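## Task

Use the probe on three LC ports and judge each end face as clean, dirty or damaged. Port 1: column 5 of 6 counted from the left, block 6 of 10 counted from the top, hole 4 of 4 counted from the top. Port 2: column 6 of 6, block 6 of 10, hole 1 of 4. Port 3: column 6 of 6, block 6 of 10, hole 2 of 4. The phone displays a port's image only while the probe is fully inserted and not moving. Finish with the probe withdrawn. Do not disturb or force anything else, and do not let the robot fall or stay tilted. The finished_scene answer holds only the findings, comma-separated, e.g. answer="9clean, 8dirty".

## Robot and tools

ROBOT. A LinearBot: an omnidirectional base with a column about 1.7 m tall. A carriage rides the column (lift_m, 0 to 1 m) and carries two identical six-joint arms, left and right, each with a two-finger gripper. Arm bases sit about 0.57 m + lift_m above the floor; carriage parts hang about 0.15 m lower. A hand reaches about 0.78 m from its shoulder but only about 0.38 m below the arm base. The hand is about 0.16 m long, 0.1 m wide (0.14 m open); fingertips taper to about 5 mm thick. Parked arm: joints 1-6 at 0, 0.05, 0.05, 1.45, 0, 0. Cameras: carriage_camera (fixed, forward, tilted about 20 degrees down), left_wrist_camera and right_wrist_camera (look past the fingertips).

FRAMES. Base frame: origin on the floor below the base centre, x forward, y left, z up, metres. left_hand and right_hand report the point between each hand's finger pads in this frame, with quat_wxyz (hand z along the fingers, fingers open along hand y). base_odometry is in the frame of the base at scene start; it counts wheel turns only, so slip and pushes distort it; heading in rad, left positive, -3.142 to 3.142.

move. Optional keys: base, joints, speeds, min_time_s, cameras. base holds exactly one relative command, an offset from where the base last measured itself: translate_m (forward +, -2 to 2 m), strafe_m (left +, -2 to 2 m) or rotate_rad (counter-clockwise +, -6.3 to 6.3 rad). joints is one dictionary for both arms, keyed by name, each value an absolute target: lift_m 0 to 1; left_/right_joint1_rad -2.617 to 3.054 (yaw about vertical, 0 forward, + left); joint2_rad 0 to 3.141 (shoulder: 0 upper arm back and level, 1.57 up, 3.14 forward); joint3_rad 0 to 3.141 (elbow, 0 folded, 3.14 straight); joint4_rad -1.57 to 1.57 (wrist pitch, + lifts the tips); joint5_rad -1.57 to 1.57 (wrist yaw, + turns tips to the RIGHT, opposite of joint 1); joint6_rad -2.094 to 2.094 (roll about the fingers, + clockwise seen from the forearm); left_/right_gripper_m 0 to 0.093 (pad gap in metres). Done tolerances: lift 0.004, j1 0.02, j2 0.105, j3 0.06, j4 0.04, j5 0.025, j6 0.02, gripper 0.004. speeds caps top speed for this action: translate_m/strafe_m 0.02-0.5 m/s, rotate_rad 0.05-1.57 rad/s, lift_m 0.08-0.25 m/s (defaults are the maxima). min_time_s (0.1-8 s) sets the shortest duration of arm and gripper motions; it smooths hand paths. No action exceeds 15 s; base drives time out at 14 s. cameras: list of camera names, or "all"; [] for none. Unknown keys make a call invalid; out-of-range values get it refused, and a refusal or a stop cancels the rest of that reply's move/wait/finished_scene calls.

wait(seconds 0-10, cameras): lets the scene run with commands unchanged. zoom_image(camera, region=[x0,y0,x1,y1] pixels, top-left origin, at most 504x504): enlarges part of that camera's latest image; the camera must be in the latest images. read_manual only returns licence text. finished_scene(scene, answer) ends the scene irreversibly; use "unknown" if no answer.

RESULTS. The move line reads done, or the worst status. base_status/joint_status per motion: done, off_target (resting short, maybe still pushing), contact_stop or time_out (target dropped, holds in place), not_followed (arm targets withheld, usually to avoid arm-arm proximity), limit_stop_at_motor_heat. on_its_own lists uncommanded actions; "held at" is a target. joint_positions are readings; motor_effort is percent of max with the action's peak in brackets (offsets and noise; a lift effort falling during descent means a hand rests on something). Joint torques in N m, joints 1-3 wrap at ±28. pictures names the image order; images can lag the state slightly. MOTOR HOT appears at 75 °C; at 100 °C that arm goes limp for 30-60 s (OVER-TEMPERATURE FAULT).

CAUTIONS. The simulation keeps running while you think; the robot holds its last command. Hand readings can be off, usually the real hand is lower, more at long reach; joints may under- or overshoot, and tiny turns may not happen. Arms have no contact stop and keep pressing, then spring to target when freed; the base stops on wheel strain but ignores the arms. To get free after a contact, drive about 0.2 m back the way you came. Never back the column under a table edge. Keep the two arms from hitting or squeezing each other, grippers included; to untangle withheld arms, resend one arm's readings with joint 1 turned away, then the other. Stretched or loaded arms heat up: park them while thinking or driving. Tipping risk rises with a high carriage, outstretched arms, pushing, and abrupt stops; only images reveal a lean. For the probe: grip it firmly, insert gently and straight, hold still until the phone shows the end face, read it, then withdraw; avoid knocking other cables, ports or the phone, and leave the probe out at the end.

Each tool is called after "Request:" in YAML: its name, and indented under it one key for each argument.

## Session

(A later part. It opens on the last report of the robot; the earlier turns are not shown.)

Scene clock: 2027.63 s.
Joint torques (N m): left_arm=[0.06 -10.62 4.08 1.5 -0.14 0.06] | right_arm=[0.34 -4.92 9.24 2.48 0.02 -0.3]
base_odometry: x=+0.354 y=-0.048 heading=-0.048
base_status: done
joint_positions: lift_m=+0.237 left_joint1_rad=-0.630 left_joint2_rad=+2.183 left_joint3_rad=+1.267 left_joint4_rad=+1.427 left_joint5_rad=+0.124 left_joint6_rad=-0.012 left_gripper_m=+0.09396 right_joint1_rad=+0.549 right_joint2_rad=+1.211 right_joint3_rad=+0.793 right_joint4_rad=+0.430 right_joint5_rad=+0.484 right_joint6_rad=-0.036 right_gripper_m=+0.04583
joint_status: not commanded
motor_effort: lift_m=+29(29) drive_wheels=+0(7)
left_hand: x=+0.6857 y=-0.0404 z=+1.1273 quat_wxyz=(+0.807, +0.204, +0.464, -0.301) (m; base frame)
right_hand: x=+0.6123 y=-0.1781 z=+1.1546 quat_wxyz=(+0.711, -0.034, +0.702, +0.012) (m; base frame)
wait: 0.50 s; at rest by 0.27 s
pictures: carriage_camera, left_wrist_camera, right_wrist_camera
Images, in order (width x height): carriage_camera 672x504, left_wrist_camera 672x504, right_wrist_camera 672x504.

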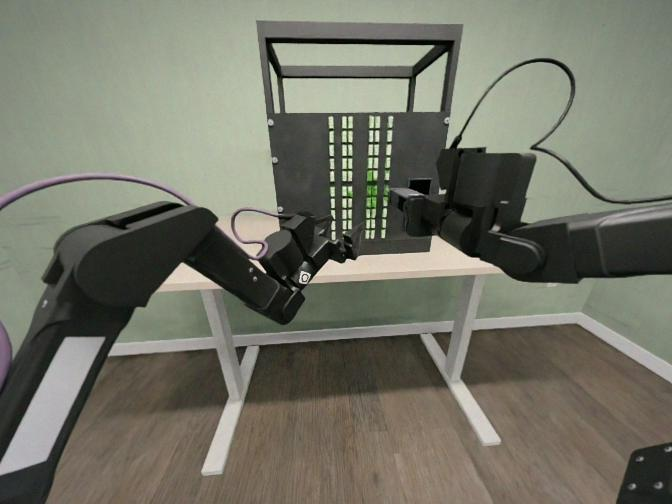

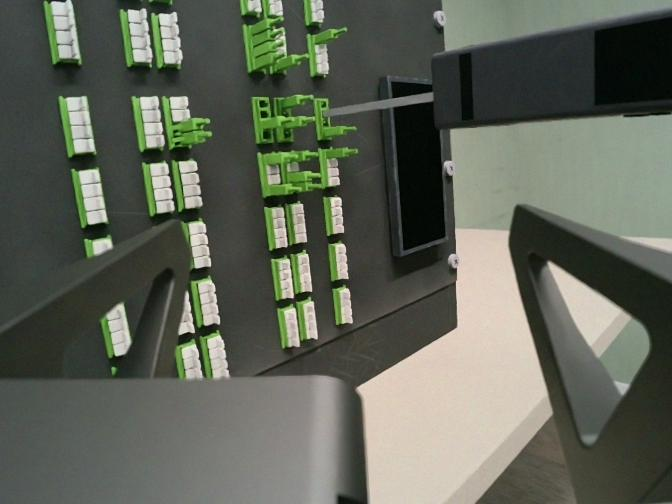

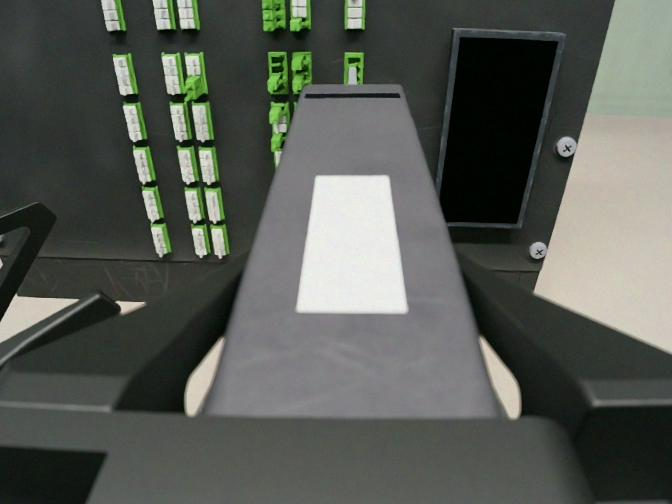

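Request:
move:
  base: {"translate_m": 0.0006}
  speeds: {"translate_m":0.02}
  cameras: []

Request:
wait:
  seconds: 0.5
  cameras: ["right_wrist_camera","left_wrist_camera"]

Request:
zoom_image:
  camera: "right_wrist_camera"
  region: [342, 46, 366, 70]

Request:
zoom_image:
  camera: "left_wrist_camera"
  region: [300, 88, 340, 128]

Scene clock: 2037.77 s.
Joint torques (N m): left_arm=[0.08 -10.61 4.34 1.51 -0.16 0.07] | right_arm=[0.2 -5.03 9.21 2.45 -0.05 -0.29]
move: done
base_odometry: x=+0.354 y=-0.048 heading=-0.048
base_status: done
joint_positions: lift_m=+0.237 left_joint1_rad=-0.630 left_joint2_rad=+2.183 left_joint3_rad=+1.267 left_joint4_rad=+1.427 left_joint5_rad=+0.124 left_joint6_rad=-0.012 left_gripper_m=+0.09396 right_joint1_rad=+0.549 right_joint2_rad=+1.211 right_joint3_rad=+0.793 right_joint4_rad=+0.430 right_joint5_rad=+0.488 right_joint6_rad=-0.036 right_gripper_m=+0.04583
joint_status: not commanded
motor_effort: lift_m=+29(29) drive_wheels=+2(7)
left_hand: x=+0.6857 y=-0.0404 z=+1.1273 quat_wxyz=(+0.807, +0.204, +0.464, -0.301) (m; base frame)
right_hand: x=+0.6124 y=-0.1788 z=+1.1546 quat_wxyz=(+0.711, -0.032, +0.703, +0.011) (m; base frame)
pictures: none
No camera images: "cameras" was empty.

Scene clock: 2038.27 s.
Joint torques (N m): left_arm=[0.2 -10.56 4.36 1.48 -0.14 0.07] | right_arm=[0.21 -5.14 9.39 2.45 -0.05 -0.29]
base_odometry: x=+0.354 y=-0.048 heading=-0.048
base_status: done
joint_positions: lift_m=+0.237 left_joint1_rad=-0.630 left_joint2_rad=+2.183 left_joint3_rad=+1.267 left_joint4_rad=+1.427 left_joint5_rad=+0.124 left_joint6_rad=-0.012 left_gripper_m=+0.09396 right_joint1_rad=+0.549 right_joint2_rad=+1.211 right_joint3_rad=+0.793 right_joint4_rad=+0.430 right_joint5_rad=+0.488 right_joint6_rad=-0.036 right_gripper_m=+0.04583
joint_status: not commanded
motor_effort: lift_m=+29(29) drive_wheels=+3(7)
left_hand: x=+0.6857 y=-0.0404 z=+1.1273 quat_wxyz=(+0.807, +0.204, +0.464, -0.301) (m; base frame)
right_hand: x=+0.6124 y=-0.1788 z=+1.1546 quat_wxyz=(+0.711, -0.032, +0.703, +0.011) (m; base frame)
wait: 0.50 s; at rest by 0.27 s
pictures: left_wrist_camera, right_wrist_camera
Images, in order (width x height): left_wrist_camera 672x504, right_wrist_camera 672x504.

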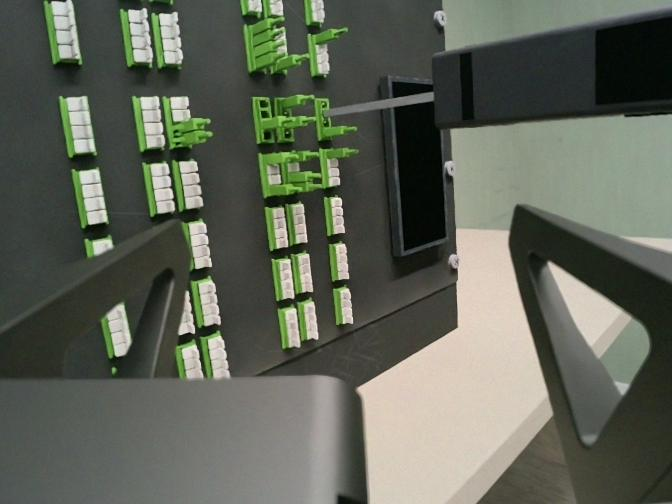

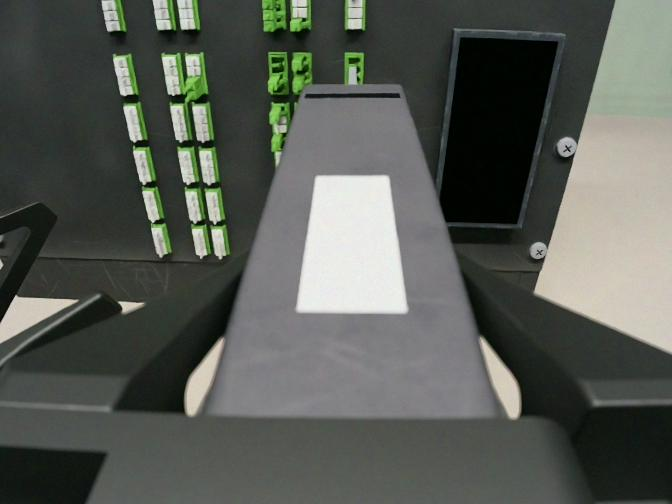

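Scaled by 21.000 from the camera's 672x504 image, which has a finer 960x720 frame.

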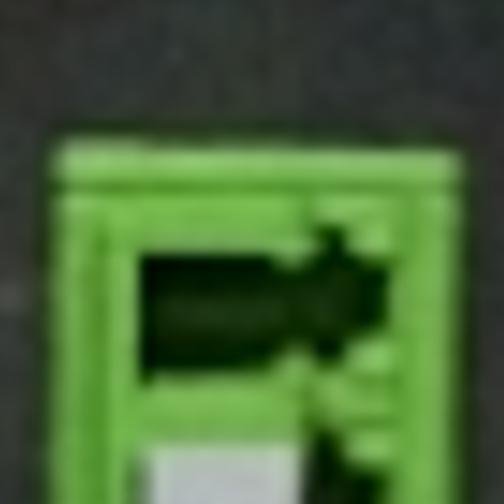

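Scaled by 12.600 from the camera's 672x504 image, which has a finer 960x720 frame.

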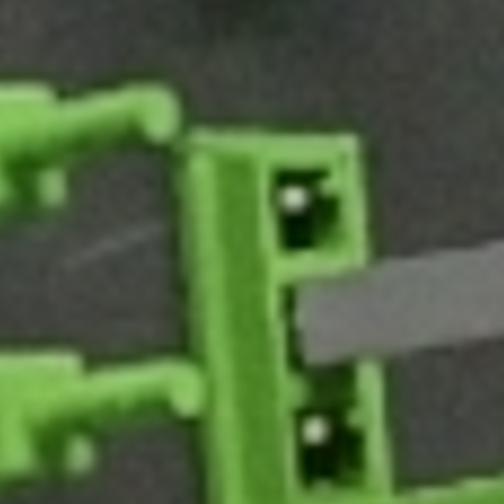

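Request:
move:
  base: {"translate_m": -0.0015}
  joints: {"right_joint5_rad":0.4845}
  speeds: {"translate_m":0.02}
  cameras: []

Request:
move:
  joints: {"lift_m":0.2366}
  cameras: []

Request:
move:
  base: {"translate_m": 0.001}
  speeds: {"translate_m":0.02}
  cameras: []

Request:
wait:
  seconds: 0.5
  cameras: ["right_wrist_camera","left_wrist_camera"]

Request:
zoom_image:
  camera: "right_wrist_camera"
  region: [342, 46, 366, 70]

Request:
zoom_image:
  camera: "left_wrist_camera"
  region: [300, 88, 340, 128]

Scene clock: 2051.60 s.
Joint torques (N m): left_arm=[0.01 -10.54 4.25 1.52 -0.12 0.05] | right_arm=[0.03 -5 9.28 2.45 -0.01 -0.3]
move: done
base_odometry: x=+0.353 y=-0.048 heading=-0.048
base_status: done
joint_positions: lift_m=+0.237 left_joint1_rad=-0.630 left_joint2_rad=+2.183 left_joint3_rad=+1.267 left_joint4_rad=+1.427 left_joint5_rad=+0.124 left_joint6_rad=-0.012 left_gripper_m=+0.09396 right_joint1_rad=+0.549 right_joint2_rad=+1.211 right_joint3_rad=+0.793 right_joint4_rad=+0.430 right_joint5_rad=+0.488 right_joint6_rad=-0.036 right_gripper_m=+0.04583
joint_status: all done
motor_effort: lift_m=+29(29) drive_wheels=+1(7)
left_hand: x=+0.6857 y=-0.0404 z=+1.1273 quat_wxyz=(+0.807, +0.204, +0.464, -0.301) (m; base frame)
right_hand: x=+0.6124 y=-0.1788 z=+1.1546 quat_wxyz=(+0.711, -0.032, +0.703, +0.011) (m; base frame)
pictures: none
No camera images: "cameras" was empty.

Scene clock: 2051.90 s.
Joint torques (N m): left_arm=[0.13 -10.41 4.26 1.5 -0.14 0.11] | right_arm=[0.39 -4.97 9.25 2.45 -0.05 -0.32]
move: done
base_odometry: x=+0.353 y=-0.048 heading=-0.048
base_status: not commanded
joint_positions: lift_m=+0.237 left_joint1_rad=-0.630 left_joint2_rad=+2.183 left_joint3_rad=+1.267 left_joint4_rad=+1.427 left_joint5_rad=+0.124 left_joint6_rad=-0.012 left_gripper_m=+0.09396 right_joint1_rad=+0.549 right_joint2_rad=+1.211 right_joint3_rad=+0.793 right_joint4_rad=+0.430 right_joint5_rad=+0.488 right_joint6_rad=-0.036 right_gripper_m=+0.04583
joint_status: all done
motor_effort: lift_m=+26(27) drive_wheels=+2(2)
left_hand: x=+0.6857 y=-0.0404 z=+1.1272 quat_wxyz=(+0.807, +0.204, +0.464, -0.301) (m; base frame)
right_hand: x=+0.6124 y=-0.1788 z=+1.1545 quat_wxyz=(+0.711, -0.032, +0.703, +0.011) (m; base frame)
pictures: none
No camera images: "cameras" was empty.

Scene clock: 2052.43 s.
Joint torques (N m): left_arm=[0.14 -10.56 4.15 1.52 -0.12 0.09] | right_arm=[0.31 -5.2 9.25 2.47 -0.05 -0.3]
move: done
base_odometry: x=+0.354 y=-0.048 heading=-0.048
base_status: done
joint_positions: lift_m=+0.237 left_joint1_rad=-0.630 left_joint2_rad=+2.183 left_joint3_rad=+1.267 left_joint4_rad=+1.427 left_joint5_rad=+0.124 left_joint6_rad=-0.012 left_gripper_m=+0.09396 right_joint1_rad=+0.549 right_joint2_rad=+1.211 right_joint3_rad=+0.793 right_joint4_rad=+0.430 right_joint5_rad=+0.488 right_joint6_rad=-0.036 right_gripper_m=+0.04583
joint_status: not commanded
motor_effort: lift_m=+26(27) drive_wheels=+2(9)
left_hand: x=+0.6858 y=-0.0405 z=+1.1270 quat_wxyz=(+0.807, +0.204, +0.465, -0.301) (m; base frame)
right_hand: x=+0.6124 y=-0.1789 z=+1.1547 quat_wxyz=(+0.711, -0.032, +0.702, +0.011) (m; base frame)
pictures: none
No camera images: "cameras" was empty.

Scene clock: 2052.93 s.
Joint torques (N m): left_arm=[0.03 -10.59 4.14 1.52 -0.1 0.07] | right_arm=[0.25 -5.03 9.31 2.47 -0.04 -0.3]
base_odometry: x=+0.354 y=-0.048 heading=-0.048
base_status: done
joint_positions: lift_m=+0.237 left_joint1_rad=-0.630 left_joint2_rad=+2.183 left_joint3_rad=+1.267 left_joint4_rad=+1.427 left_joint5_rad=+0.124 left_joint6_rad=-0.012 left_gripper_m=+0.09396 right_joint1_rad=+0.549 right_joint2_rad=+1.211 right_joint3_rad=+0.793 right_joint4_rad=+0.430 right_joint5_rad=+0.488 right_joint6_rad=-0.036 right_gripper_m=+0.04583
joint_status: not commanded
motor_effort: lift_m=+27(27) drive_wheels=+2(9)
left_hand: x=+0.6858 y=-0.0405 z=+1.1270 quat_wxyz=(+0.807, +0.204, +0.465, -0.301) (m; base frame)
right_hand: x=+0.6124 y=-0.1789 z=+1.1547 quat_wxyz=(+0.711, -0.032, +0.702, +0.011) (m; base frame)
wait: 0.50 s; at rest by 0.27 s
pictures: left_wrist_camera, right_wrist_camera
Images, in order (width x height): left_wrist_camera 672x504, right_wrist_camera 672x504.

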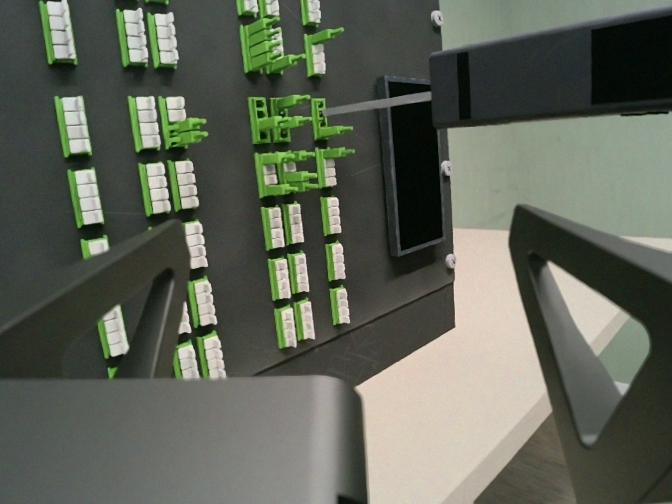

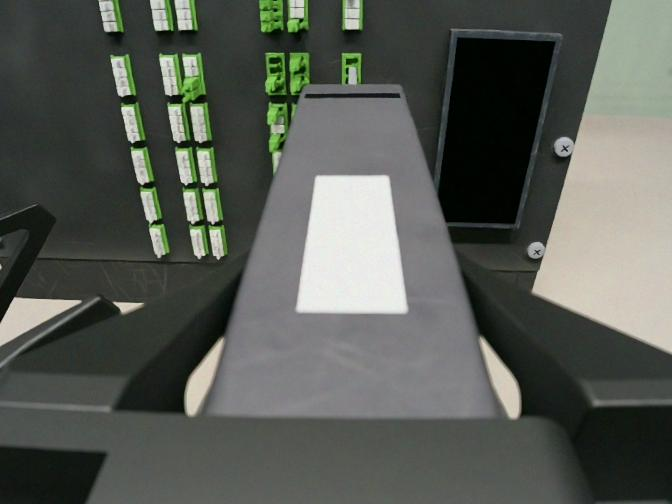

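Scaled by 21.000 from the camera's 672x504 image, which has a finer 960x720 frame.

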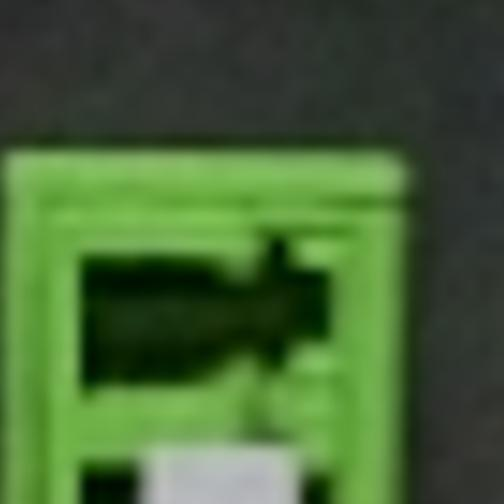

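Scaled by 12.600 from the camera's 672x504 image, which has a finer 960x720 frame.

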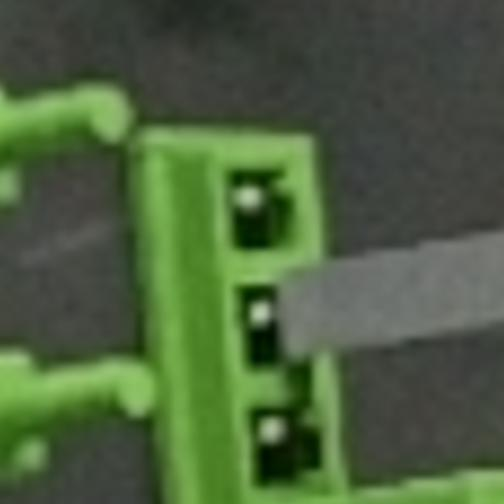

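Request:
move:
  joints: {"right_joint1_rad":0.53}
  min_time_s: 1
  cameras: []

Request:
move:
  joints: {"right_joint1_rad":0.559,"lift_m":0.2362}
  min_time_s: 2
  cameras: []

Request:
move:
  joints: {"right_joint1_rad":0.551}
  min_time_s: 0.5
  cameras: ["right_wrist_camera","left_wrist_camera"]

Request:
zoom_image:
  camera: "right_wrist_camera"
  region: [342, 46, 366, 70]

Request:
zoom_image:
  camera: "left_wrist_camera"
  region: [300, 88, 340, 128]

Scene clock: 2073.43 s.
Joint torques (N m): left_arm=[0.08 -10.65 4.21 1.52 -0.1 0.1] | right_arm=[-0.77 -5.05 9.14 2.42 -0.05 -0.27]
move: done
base_odometry: x=+0.354 y=-0.048 heading=-0.048
base_status: not commanded
joint_positions: lift_m=+0.237 left_joint1_rad=-0.630 left_joint2_rad=+2.183 left_joint3_rad=+1.267 left_joint4_rad=+1.427 left_joint5_rad=+0.124 left_joint6_rad=-0.012 left_gripper_m=+0.09396 right_joint1_rad=+0.543 right_joint2_rad=+1.211 right_joint3_rad=+0.793 right_joint4_rad=+0.430 right_joint5_rad=+0.488 right_joint6_rad=-0.036 right_gripper_m=+0.04583
joint_status: all done
motor_effort: lift_m=+26(27) drive_wheels=+2(2)
left_hand: x=+0.6858 y=-0.0405 z=+1.1270 quat_wxyz=(+0.807, +0.204, +0.465, -0.301) (m; base frame)
right_hand: x=+0.6131 y=-0.1809 z=+1.1547 quat_wxyz=(+0.711, -0.030, +0.702, +0.009) (m; base frame)
pictures: none
No camera images: "cameras" was empty.

Scene clock: 2075.73 s.
Joint torques (N m): left_arm=[-0.06 -10.62 4.25 1.52 -0.12 0.1] | right_arm=[0.88 -5.08 9.26 2.43 -0.01 -0.32]
move: done
base_odometry: x=+0.354 y=-0.048 heading=-0.048
base_status: not commanded
joint_positions: lift_m=+0.236 left_joint1_rad=-0.630 left_joint2_rad=+2.183 left_joint3_rad=+1.267 left_joint4_rad=+1.427 left_joint5_rad=+0.124 left_joint6_rad=-0.012 left_gripper_m=+0.09396 right_joint1_rad=+0.552 right_joint2_rad=+1.211 right_joint3_rad=+0.793 right_joint4_rad=+0.430 right_joint5_rad=+0.488 right_joint6_rad=-0.036 right_gripper_m=+0.04583
joint_status: all done
motor_effort: lift_m=+25(25) drive_wheels=+2(2)
left_hand: x=+0.6858 y=-0.0405 z=+1.1267 quat_wxyz=(+0.807, +0.204, +0.465, -0.301) (m; base frame)
right_hand: x=+0.6119 y=-0.1777 z=+1.1545 quat_wxyz=(+0.711, -0.033, +0.702, +0.012) (m; base frame)
pictures: none
No camera images: "cameras" was empty.

Scene clock: 2076.53 s.
Joint torques (N m): left_arm=[0.08 -10.76 4.25 1.51 -0.13 0.09] | right_arm=[0.32 -5.03 9.11 2.47 -0.01 -0.31]
move: done
base_odometry: x=+0.354 y=-0.048 heading=-0.048
base_status: not commanded
joint_positions: lift_m=+0.236 left_joint1_rad=-0.630 left_joint2_rad=+2.183 left_joint3_rad=+1.267 left_joint4_rad=+1.427 left_joint5_rad=+0.124 left_joint6_rad=-0.012 left_gripper_m=+0.09396 right_joint1_rad=+0.552 right_joint2_rad=+1.211 right_joint3_rad=+0.793 right_joint4_rad=+0.430 right_joint5_rad=+0.488 right_joint6_rad=-0.036 right_gripper_m=+0.04583
joint_status: all done
motor_effort: lift_m=+25(25) drive_wheels=+2(2)
left_hand: x=+0.6858 y=-0.0405 z=+1.1267 quat_wxyz=(+0.807, +0.204, +0.465, -0.301) (m; base frame)
right_hand: x=+0.6119 y=-0.1777 z=+1.1545 quat_wxyz=(+0.711, -0.033, +0.702, +0.012) (m; base frame)
pictures: left_wrist_camera, right_wrist_camera
Images, in order (width x height): left_wrist_camera 672x504, right_wrist_camera 672x504.

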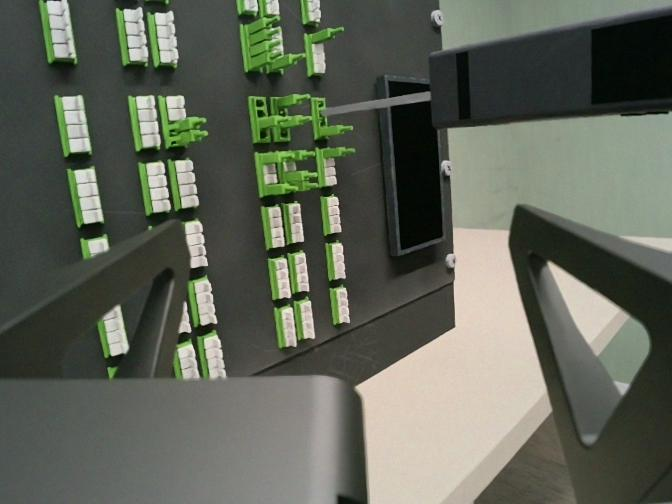

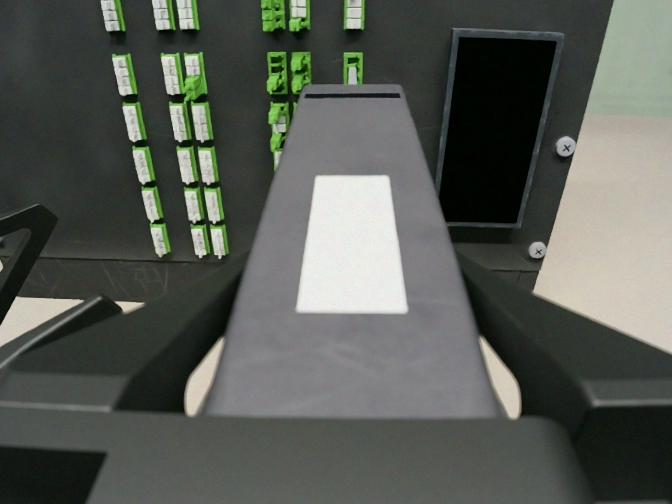

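Scaled by 21.000 from the camera's 672x504 image, which has a finer 960x720 frame.

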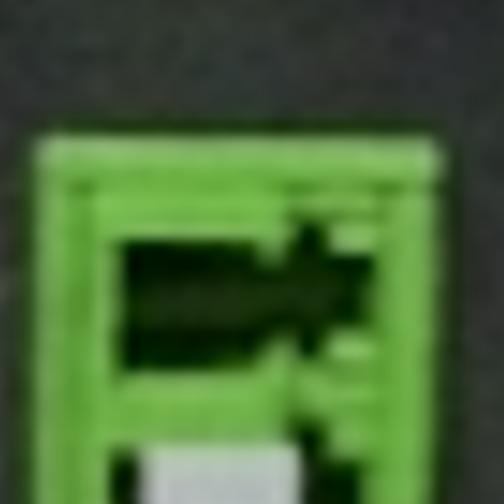

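Scaled by 12.600 from the camera's 672x504 image, which has a finer 960x720 frame.

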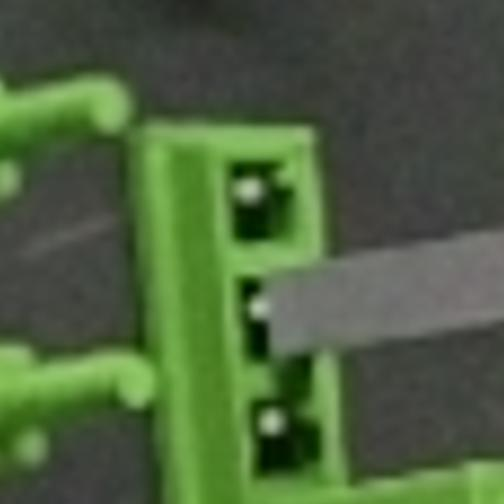

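Request:
move:
  joints: {"right_joint1_rad":0.53}
  min_time_s: 1
  cameras: []

Request:
move:
  joints: {"right_joint1_rad":0.5598}
  min_time_s: 2
  cameras: []

Request:
move:
  joints: {"right_joint1_rad":0.552}
  min_time_s: 0.5
  cameras: []

Request:
move:
  base: {"translate_m": 0.0006}
  speeds: {"translate_m":0.02}
  cameras: []

Request:
wait:
  seconds: 0.5
  cameras: ["right_wrist_camera","left_wrist_camera"]

Request:
zoom_image:
  camera: "right_wrist_camera"
  region: [342, 46, 366, 70]

Request:
zoom_image:
  camera: "left_wrist_camera"
  region: [300, 88, 340, 128]

Scene clock: 2093.33 s.
Joint torques (N m): left_arm=[0.18 -10.66 4.33 1.48 -0.11 0.08] | right_arm=[-0.84 -5.04 9.2 2.43 -0.01 -0.32]
move: done
base_odometry: x=+0.354 y=-0.048 heading=-0.048
base_status: not commanded
joint_positions: lift_m=+0.236 left_joint1_rad=-0.630 left_joint2_rad=+2.183 left_joint3_rad=+1.267 left_joint4_rad=+1.427 left_joint5_rad=+0.124 left_joint6_rad=-0.012 left_gripper_m=+0.09396 right_joint1_rad=+0.543 right_joint2_rad=+1.211 right_joint3_rad=+0.793 right_joint4_rad=+0.430 right_joint5_rad=+0.487 right_joint6_rad=-0.036 right_gripper_m=+0.04583
joint_status: all done
motor_effort: lift_m=+25(25) drive_wheels=+2(2)
left_hand: x=+0.6858 y=-0.0405 z=+1.1267 quat_wxyz=(+0.807, +0.204, +0.465, -0.301) (m; base frame)
right_hand: x=+0.6131 y=-0.1807 z=+1.1545 quat_wxyz=(+0.711, -0.030, +0.702, +0.009) (m; base frame)
pictures: none
No camera images: "cameras" was empty.

Scene clock: 2095.63 s.
Joint torques (N m): left_arm=[-0.1 -10.61 4.21 1.47 -0.13 0.08] | right_arm=[0.88 -5.05 9.11 2.44 -0.01 -0.28]
move: done
base_odometry: x=+0.354 y=-0.048 heading=-0.048
base_status: not commanded
joint_positions: lift_m=+0.236 left_joint1_rad=-0.630 left_joint2_rad=+2.183 left_joint3_rad=+1.267 left_joint4_rad=+1.427 left_joint5_rad=+0.124 left_joint6_rad=-0.012 left_gripper_m=+0.09396 right_joint1_rad=+0.552 right_joint2_rad=+1.211 right_joint3_rad=+0.793 right_joint4_rad=+0.430 right_joint5_rad=+0.487 right_joint6_rad=-0.036 right_gripper_m=+0.04583
joint_status: all done
motor_effort: lift_m=+25(25) drive_wheels=+2(2)
left_hand: x=+0.6858 y=-0.0405 z=+1.1267 quat_wxyz=(+0.807, +0.204, +0.465, -0.301) (m; base frame)
right_hand: x=+0.6118 y=-0.1772 z=+1.1545 quat_wxyz=(+0.711, -0.034, +0.702, +0.013) (m; base frame)
pictures: none
No camera images: "cameras" was empty.

Scene clock: 2096.43 s.
Joint torques (N m): left_arm=[0.23 -10.77 4.3 1.48 -0.12 0.03] | right_arm=[0.31 -4.96 9.18 2.5 0.02 -0.31]
move: done
base_odometry: x=+0.354 y=-0.048 heading=-0.048
base_status: not commanded
joint_positions: lift_m=+0.236 left_joint1_rad=-0.630 left_joint2_rad=+2.183 left_joint3_rad=+1.267 left_joint4_rad=+1.427 left_joint5_rad=+0.124 left_joint6_rad=-0.012 left_gripper_m=+0.09396 right_joint1_rad=+0.552 right_joint2_rad=+1.211 right_joint3_rad=+0.793 right_joint4_rad=+0.430 right_joint5_rad=+0.487 right_joint6_rad=-0.036 right_gripper_m=+0.04583
joint_status: all done
motor_effort: lift_m=+25(25) drive_wheels=+2(2)
left_hand: x=+0.6858 y=-0.0405 z=+1.1267 quat_wxyz=(+0.807, +0.204, +0.465, -0.301) (m; base frame)
right_hand: x=+0.6118 y=-0.1772 z=+1.1545 quat_wxyz=(+0.711, -0.034, +0.702, +0.013) (m; base frame)
pictures: none
No camera images: "cameras" was empty.

Scene clock: 2096.87 s.
Joint torques (N m): left_arm=[0.17 -10.67 4.12 1.55 -0.12 0.07] | right_arm=[0.21 -5 9.22 2.46 -0.05 -0.31]
move: done
base_odometry: x=+0.354 y=-0.048 heading=-0.048
base_status: done
joint_positions: lift_m=+0.236 left_joint1_rad=-0.630 left_joint2_rad=+2.183 left_joint3_rad=+1.267 left_joint4_rad=+1.427 left_joint5_rad=+0.124 left_joint6_rad=-0.012 left_gripper_m=+0.09396 right_joint1_rad=+0.552 right_joint2_rad=+1.211 right_joint3_rad=+0.793 right_joint4_rad=+0.430 right_joint5_rad=+0.488 right_joint6_rad=-0.036 right_gripper_m=+0.04583
joint_status: not commanded
motor_effort: lift_m=+25(25) drive_wheels=+2(6)
left_hand: x=+0.6858 y=-0.0405 z=+1.1267 quat_wxyz=(+0.807, +0.204, +0.465, -0.301) (m; base frame)
right_hand: x=+0.6118 y=-0.1774 z=+1.1544 quat_wxyz=(+0.711, -0.033, +0.702, +0.012) (m; base frame)
pictures: none
No camera images: "cameras" was empty.

Scene clock: 2097.37 s.
Joint torques (N m): left_arm=[0.17 -10.69 4.12 1.54 -0.13 0.07] | right_arm=[0.35 -5.09 9.24 2.46 -0.05 -0.29]
base_odometry: x=+0.354 y=-0.048 heading=-0.048
base_status: done
joint_positions: lift_m=+0.236 left_joint1_rad=-0.630 left_joint2_rad=+2.183 left_joint3_rad=+1.267 left_joint4_rad=+1.427 left_joint5_rad=+0.124 left_joint6_rad=-0.012 left_gripper_m=+0.09396 right_joint1_rad=+0.552 right_joint2_rad=+1.211 right_joint3_rad=+0.793 right_joint4_rad=+0.430 right_joint5_rad=+0.488 right_joint6_rad=-0.036 right_gripper_m=+0.04583
joint_status: not commanded
motor_effort: lift_m=+25(25) drive_wheels=+1(6)
left_hand: x=+0.6858 y=-0.0405 z=+1.1267 quat_wxyz=(+0.807, +0.204, +0.465, -0.301) (m; base frame)
right_hand: x=+0.6118 y=-0.1774 z=+1.1544 quat_wxyz=(+0.711, -0.033, +0.702, +0.012) (m; base frame)
wait: 0.50 s; at rest by 0.27 s
pictures: left_wrist_camera, right_wrist_camera
Images, in order (width x height): left_wrist_camera 672x504, right_wrist_camera 672x504.

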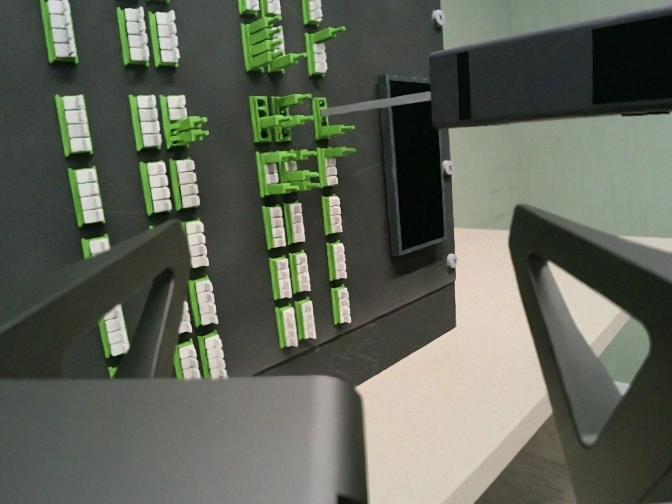

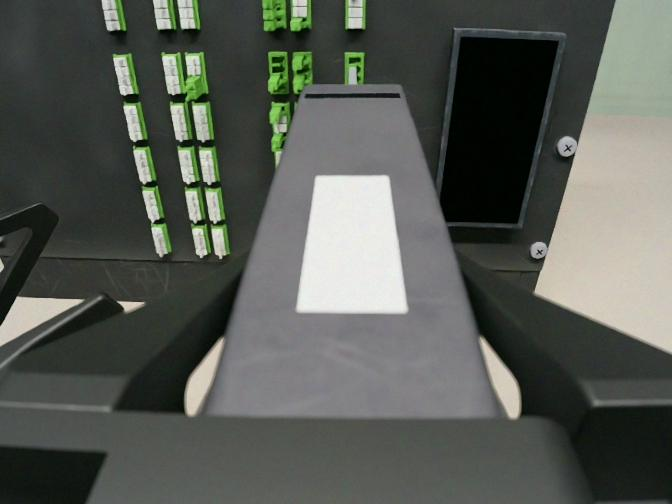

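Scaled by 21.000 from the camera's 672x504 image, which has a finer 960x720 frame.

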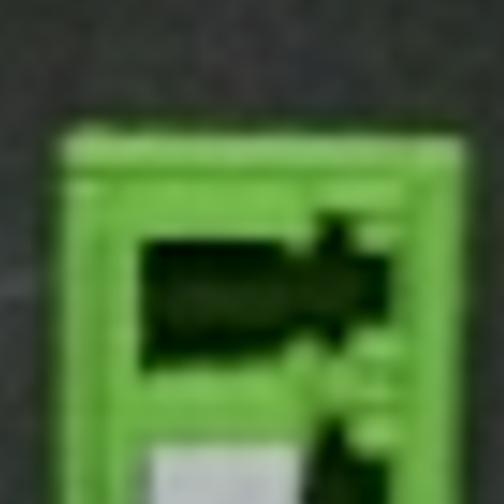

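Scaled by 12.600 from the camera's 672x504 image, which has a finer 960x720 frame.

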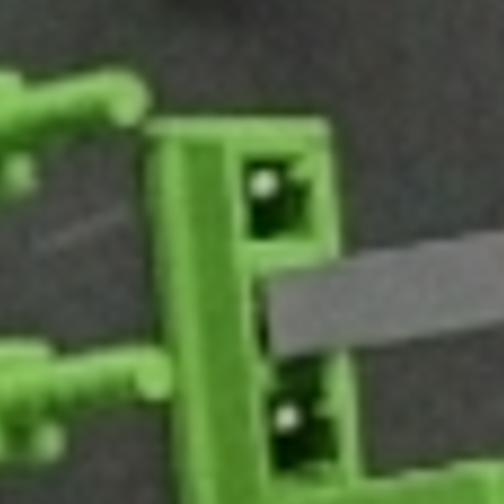

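Request:
move:
  base: {"translate_m": 0.0007}
  speeds: {"translate_m":0.02}
  cameras: []

Request:
wait:
  seconds: 0.5
  cameras: ["right_wrist_camera","left_wrist_camera"]

Request:
zoom_image:
  camera: "right_wrist_camera"
  region: [342, 46, 366, 70]

Request:
zoom_image:
  camera: "left_wrist_camera"
  region: [300, 88, 340, 128]

Scene clock: 2106.13 s.
Joint torques (N m): left_arm=[0.09 -10.8 4.33 1.54 -0.11 0.05] | right_arm=[0.24 -4.93 9.33 2.45 -0.05 -0.33]
move: done
base_odometry: x=+0.355 y=-0.048 heading=-0.048
base_status: done
joint_positions: lift_m=+0.236 left_joint1_rad=-0.630 left_joint2_rad=+2.183 left_joint3_rad=+1.267 left_joint4_rad=+1.427 left_joint5_rad=+0.124 left_joint6_rad=-0.012 left_gripper_m=+0.09396 right_joint1_rad=+0.552 right_joint2_rad=+1.211 right_joint3_rad=+0.793 right_joint4_rad=+0.430 right_joint5_rad=+0.490 right_joint6_rad=-0.036 right_gripper_m=+0.04583
joint_status: not commanded
motor_effort: lift_m=+25(25) drive_wheels=+0(7)
left_hand: x=+0.6858 y=-0.0405 z=+1.1267 quat_wxyz=(+0.807, +0.204, +0.465, -0.301) (m; base frame)
right_hand: x=+0.6118 y=-0.1777 z=+1.1544 quat_wxyz=(+0.711, -0.033, +0.702, +0.011) (m; base frame)
pictures: none
No camera images: "cameras" was empty.

Scene clock: 2106.63 s.
Joint torques (N m): left_arm=[0.03 -10.55 4.19 1.52 -0.09 0.04] | right_arm=[0.28 -5.07 9.24 2.47 -0.07 -0.28]
base_odometry: x=+0.355 y=-0.048 heading=-0.048
base_status: done
joint_positions: lift_m=+0.236 left_joint1_rad=-0.630 left_joint2_rad=+2.183 left_joint3_rad=+1.267 left_joint4_rad=+1.427 left_joint5_rad=+0.124 left_joint6_rad=-0.012 left_gripper_m=+0.09396 right_joint1_rad=+0.552 right_joint2_rad=+1.211 right_joint3_rad=+0.793 right_joint4_rad=+0.430 right_joint5_rad=+0.490 right_joint6_rad=-0.036 right_gripper_m=+0.04583
joint_status: not commanded
motor_effort: lift_m=+25(25) drive_wheels=+0(7)
left_hand: x=+0.6858 y=-0.0405 z=+1.1267 quat_wxyz=(+0.807, +0.204, +0.465, -0.301) (m; base frame)
right_hand: x=+0.6118 y=-0.1777 z=+1.1544 quat_wxyz=(+0.711, -0.033, +0.702, +0.011) (m; base frame)
wait: 0.50 s; at rest by 0.27 s
pictures: left_wrist_camera, right_wrist_camera
Images, in order (width x height): left_wrist_camera 672x504, right_wrist_camera 672x504.

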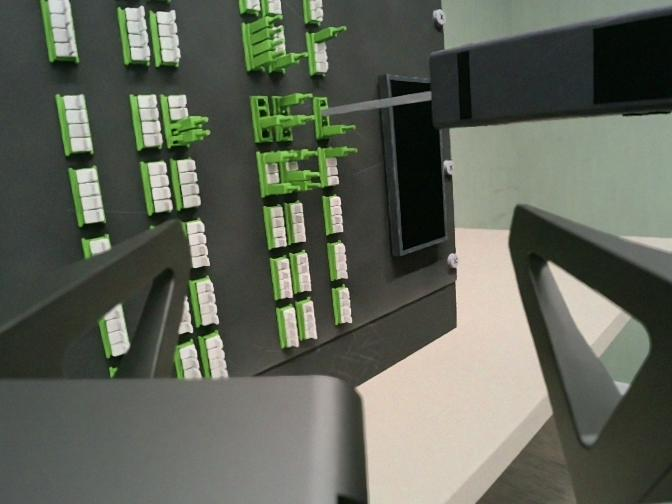

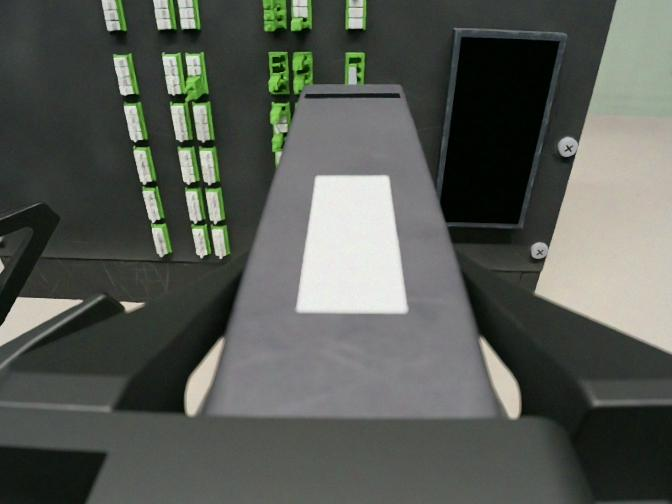

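Scaled by 21.000 from the camera's 672x504 image, which has a finer 960x720 frame.

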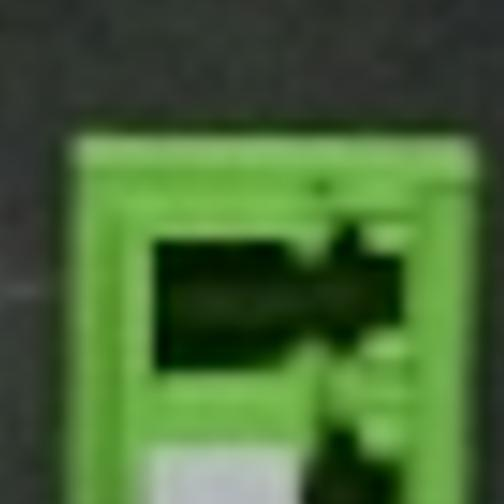

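Scaled by 12.600 from the camera's 672x504 image, which has a finer 960x720 frame.

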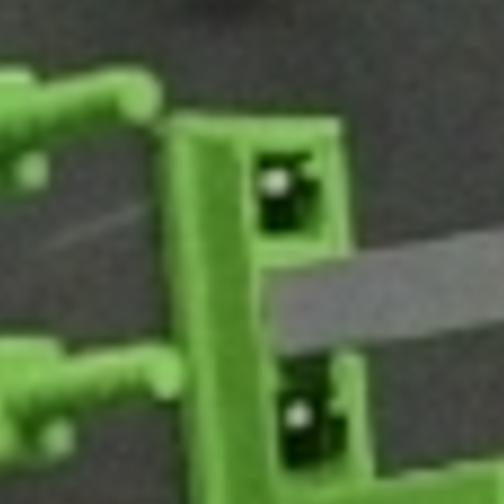

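Request:
move:
  base: {"translate_m": -0.001}
  joints: {"right_joint5_rad":0.489}
  speeds: {"translate_m":0.02}
  cameras: []

Request:
wait:
  seconds: 0.5
  cameras: ["right_wrist_camera","left_wrist_camera"]

Request:
zoom_image:
  camera: "right_wrist_camera"
  region: [342, 46, 366, 70]

Request:
zoom_image:
  camera: "left_wrist_camera"
  region: [300, 88, 340, 128]

Scene clock: 2126.53 s.
Joint torques (N m): left_arm=[0.06 -10.56 4.11 1.52 -0.15 0.08] | right_arm=[0.27 -5.05 9.2 2.45 0.01 -0.28]
move: done
base_odometry: x=+0.354 y=-0.048 heading=-0.048
base_status: done
joint_positions: lift_m=+0.236 left_joint1_rad=-0.630 left_joint2_rad=+2.183 left_joint3_rad=+1.267 left_joint4_rad=+1.427 left_joint5_rad=+0.124 left_joint6_rad=-0.012 left_gripper_m=+0.09396 right_joint1_rad=+0.552 right_joint2_rad=+1.211 right_joint3_rad=+0.793 right_joint4_rad=+0.430 right_joint5_rad=+0.490 right_joint6_rad=-0.036 right_gripper_m=+0.04583
joint_status: all done
motor_effort: lift_m=+25(25) drive_wheels=+2(6)
left_hand: x=+0.6858 y=-0.0405 z=+1.1268 quat_wxyz=(+0.807, +0.204, +0.464, -0.301) (m; base frame)
right_hand: x=+0.6118 y=-0.1777 z=+1.1544 quat_wxyz=(+0.711, -0.033, +0.702, +0.011) (m; base frame)
pictures: none
No camera images: "cameras" was empty.

Scene clock: 2127.03 s.
Joint torques (N m): left_arm=[0.09 -10.65 4.14 1.48 -0.17 0.06] | right_arm=[0.21 -5.11 9.07 2.48 -0.02 -0.35]
base_odometry: x=+0.354 y=-0.048 heading=-0.048
base_status: done
joint_positions: lift_m=+0.236 left_joint1_rad=-0.630 left_joint2_rad=+2.183 left_joint3_rad=+1.267 left_joint4_rad=+1.427 left_joint5_rad=+0.124 left_joint6_rad=-0.012 left_gripper_m=+0.09396 right_joint1_rad=+0.552 right_joint2_rad=+1.211 right_joint3_rad=+0.793 right_joint4_rad=+0.430 right_joint5_rad=+0.490 right_joint6_rad=-0.036 right_gripper_m=+0.04583
joint_status: all done
motor_effort: lift_m=+25(25) drive_wheels=+1(6)
left_hand: x=+0.6858 y=-0.0405 z=+1.1268 quat_wxyz=(+0.807, +0.204, +0.464, -0.301) (m; base frame)
right_hand: x=+0.6118 y=-0.1777 z=+1.1544 quat_wxyz=(+0.711, -0.033, +0.702, +0.011) (m; base frame)
wait: 0.50 s; at rest by 0.27 s
pictures: left_wrist_camera, right_wrist_camera
Images, in order (width x height): left_wrist_camera 672x504, right_wrist_camera 672x504.

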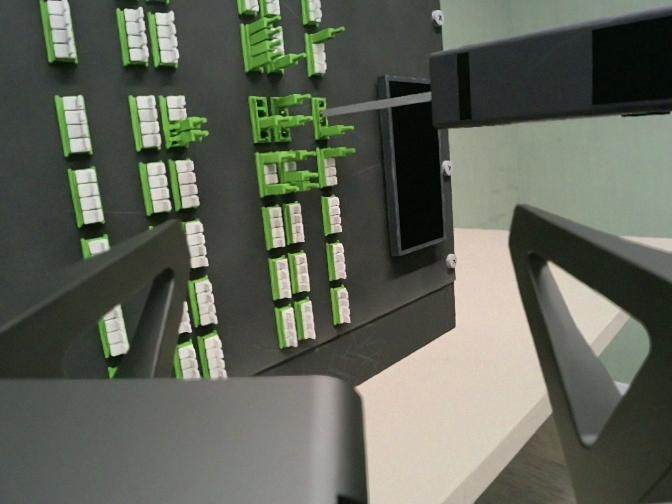

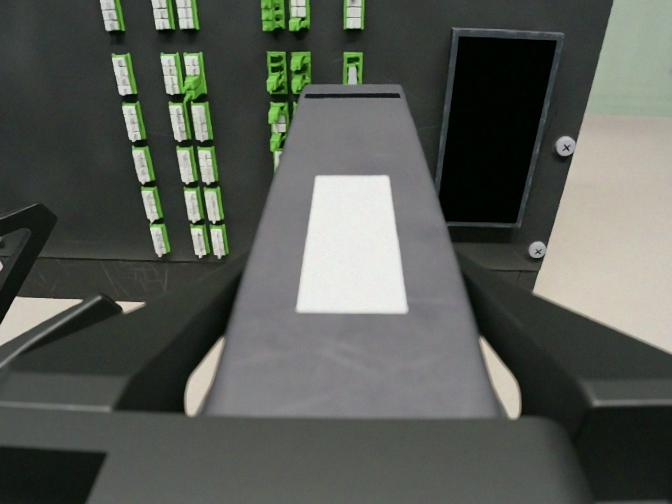

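Scaled by 21.000 from the camera's 672x504 image, which has a finer 960x720 frame.

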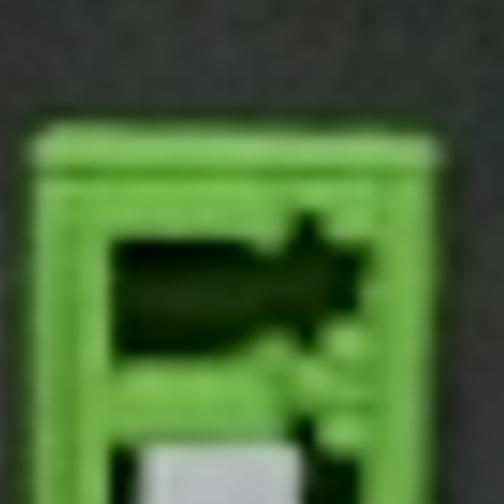

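Scaled by 12.600 from the camera's 672x504 image, which has a finer 960x720 frame.

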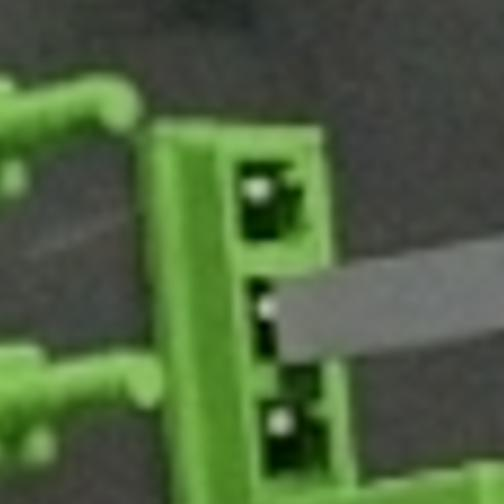

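Request:
move:
  joints: {"right_joint1_rad":0.53,"lift_m":0.2361}
  min_time_s: 1
  cameras: []

Request:
move:
  joints: {"right_joint1_rad":0.5602}
  min_time_s: 2
  cameras: []

Request:
move:
  joints: {"right_joint1_rad":0.5525}
  min_time_s: 0.5
  cameras: []

Request:
wait:
  seconds: 0.1
  cameras: ["right_wrist_camera","left_wrist_camera"]

Request:
zoom_image:
  camera: "right_wrist_camera"
  region: [342, 46, 366, 70]

Request:
zoom_image:
  camera: "left_wrist_camera"
  region: [300, 88, 340, 128]

Scene clock: 2162.93 s.
Joint torques (N m): left_arm=[0.1 -10.66 4.23 1.5 -0.1 0.1] | right_arm=[-0.98 -5.08 9.24 2.51 0.01 -0.33]
move: done
base_odometry: x=+0.354 y=-0.048 heading=-0.048
base_status: not commanded
joint_positions: lift_m=+0.236 left_joint1_rad=-0.630 left_joint2_rad=+2.183 left_joint3_rad=+1.267 left_joint4_rad=+1.427 left_joint5_rad=+0.124 left_joint6_rad=-0.012 left_gripper_m=+0.09396 right_joint1_rad=+0.545 right_joint2_rad=+1.211 right_joint3_rad=+0.793 right_joint4_rad=+0.430 right_joint5_rad=+0.488 right_joint6_rad=-0.036 right_gripper_m=+0.04583
joint_status: all done
motor_effort: lift_m=+25(25) drive_wheels=+1(2)
left_hand: x=+0.6858 y=-0.0405 z=+1.1267 quat_wxyz=(+0.807, +0.204, +0.464, -0.301) (m; base frame)
right_hand: x=+0.6128 y=-0.1802 z=+1.1543 quat_wxyz=(+0.711, -0.031, +0.703, +0.010) (m; base frame)
pictures: none
No camera images: "cameras" was empty.

Scene clock: 2165.20 s.
Joint torques (N m): left_arm=[0.02 -10.73 4.25 1.5 -0.12 0.07] | right_arm=[0.85 -5.14 9.16 2.44 0.04 -0.31]
move: done
base_odometry: x=+0.354 y=-0.048 heading=-0.048
base_status: not commanded
joint_positions: lift_m=+0.236 left_joint1_rad=-0.630 left_joint2_rad=+2.183 left_joint3_rad=+1.267 left_joint4_rad=+1.427 left_joint5_rad=+0.124 left_joint6_rad=-0.012 left_gripper_m=+0.09396 right_joint1_rad=+0.552 right_joint2_rad=+1.211 right_joint3_rad=+0.793 right_joint4_rad=+0.430 right_joint5_rad=+0.488 right_joint6_rad=-0.036 right_gripper_m=+0.04583
joint_status: all done
motor_effort: lift_m=+25(25) drive_wheels=+2(2)
left_hand: x=+0.6858 y=-0.0405 z=+1.1267 quat_wxyz=(+0.807, +0.204, +0.464, -0.301) (m; base frame)
right_hand: x=+0.6118 y=-0.1774 z=+1.1543 quat_wxyz=(+0.711, -0.033, +0.702, +0.012) (m; base frame)
pictures: none
No camera images: "cameras" was empty.

Scene clock: 2166.00 s.
Joint torques (N m): left_arm=[0.12 -10.61 4.23 1.5 -0.12 0.1] | right_arm=[0.17 -5.19 9.24 2.48 0.06 -0.26]
move: done
base_odometry: x=+0.354 y=-0.048 heading=-0.048
base_status: not commanded
joint_positions: lift_m=+0.236 left_joint1_rad=-0.630 left_joint2_rad=+2.183 left_joint3_rad=+1.267 left_joint4_rad=+1.427 left_joint5_rad=+0.124 left_joint6_rad=-0.012 left_gripper_m=+0.09396 right_joint1_rad=+0.552 right_joint2_rad=+1.211 right_joint3_rad=+0.793 right_joint4_rad=+0.430 right_joint5_rad=+0.488 right_joint6_rad=-0.036 right_gripper_m=+0.04583
joint_status: all done
motor_effort: lift_m=+25(25) drive_wheels=+2(2)
left_hand: x=+0.6858 y=-0.0405 z=+1.1267 quat_wxyz=(+0.807, +0.204, +0.464, -0.301) (m; base frame)
right_hand: x=+0.6118 y=-0.1774 z=+1.1543 quat_wxyz=(+0.711, -0.033, +0.702, +0.012) (m; base frame)
pictures: none
No camera images: "cameras" was empty.

Scene clock: 2166.10 s.
Joint torques (N m): left_arm=[0.06 -10.73 4.26 1.5 -0.12 0.06] | right_arm=[0.16 -5.14 9.32 2.47 0.05 -0.31]
base_odometry: x=+0.354 y=-0.048 heading=-0.048
base_status: not commanded
joint_positions: lift_m=+0.236 left_joint1_rad=-0.630 left_joint2_rad=+2.183 left_joint3_rad=+1.267 left_joint4_rad=+1.427 left_joint5_rad=+0.124 left_joint6_rad=-0.012 left_gripper_m=+0.09396 right_joint1_rad=+0.552 right_joint2_rad=+1.211 right_joint3_rad=+0.793 right_joint4_rad=+0.430 right_joint5_rad=+0.488 right_joint6_rad=-0.036 right_gripper_m=+0.04583
joint_status: all done
motor_effort: lift_m=+25(25) drive_wheels=+2(2)
left_hand: x=+0.6858 y=-0.0405 z=+1.1267 quat_wxyz=(+0.807, +0.204, +0.464, -0.301) (m; base frame)
right_hand: x=+0.6118 y=-0.1774 z=+1.1543 quat_wxyz=(+0.711, -0.033, +0.702, +0.012) (m; base frame)
wait: 0.10 s; no rest
pictures: left_wrist_camera, right_wrist_camera
Images, in order (width x height): left_wrist_camera 672x504, right_wrist_camera 672x504.

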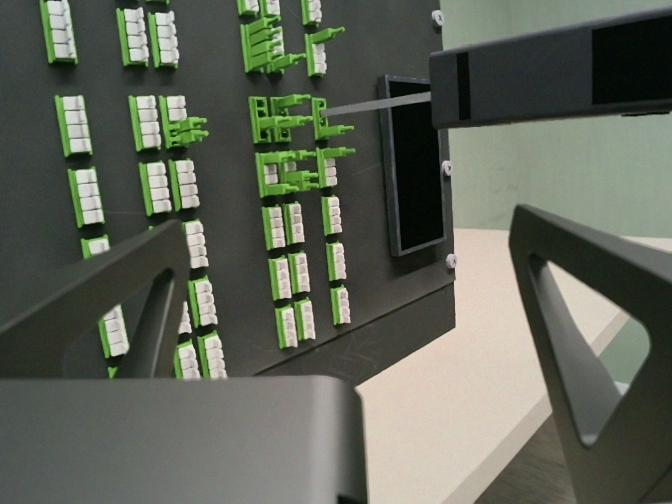

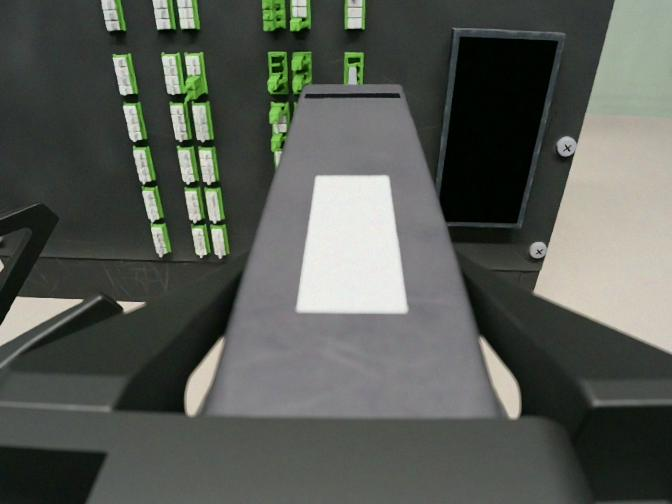

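Scaled by 21.000 from the camera's 672x504 image, which has a finer 960x720 frame.

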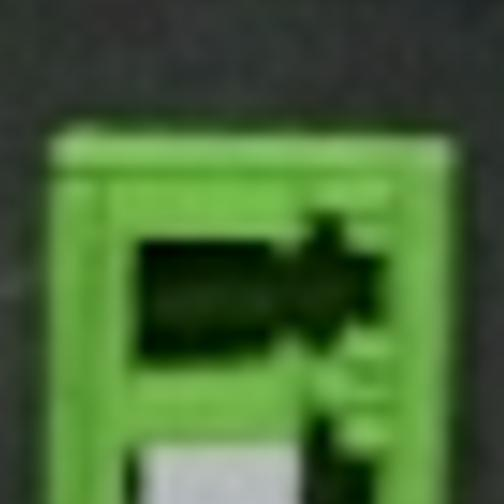

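Scaled by 12.600 from the camera's 672x504 image, which has a finer 960x720 frame.

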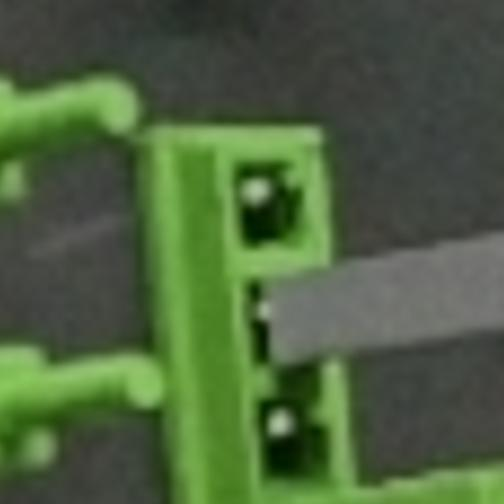

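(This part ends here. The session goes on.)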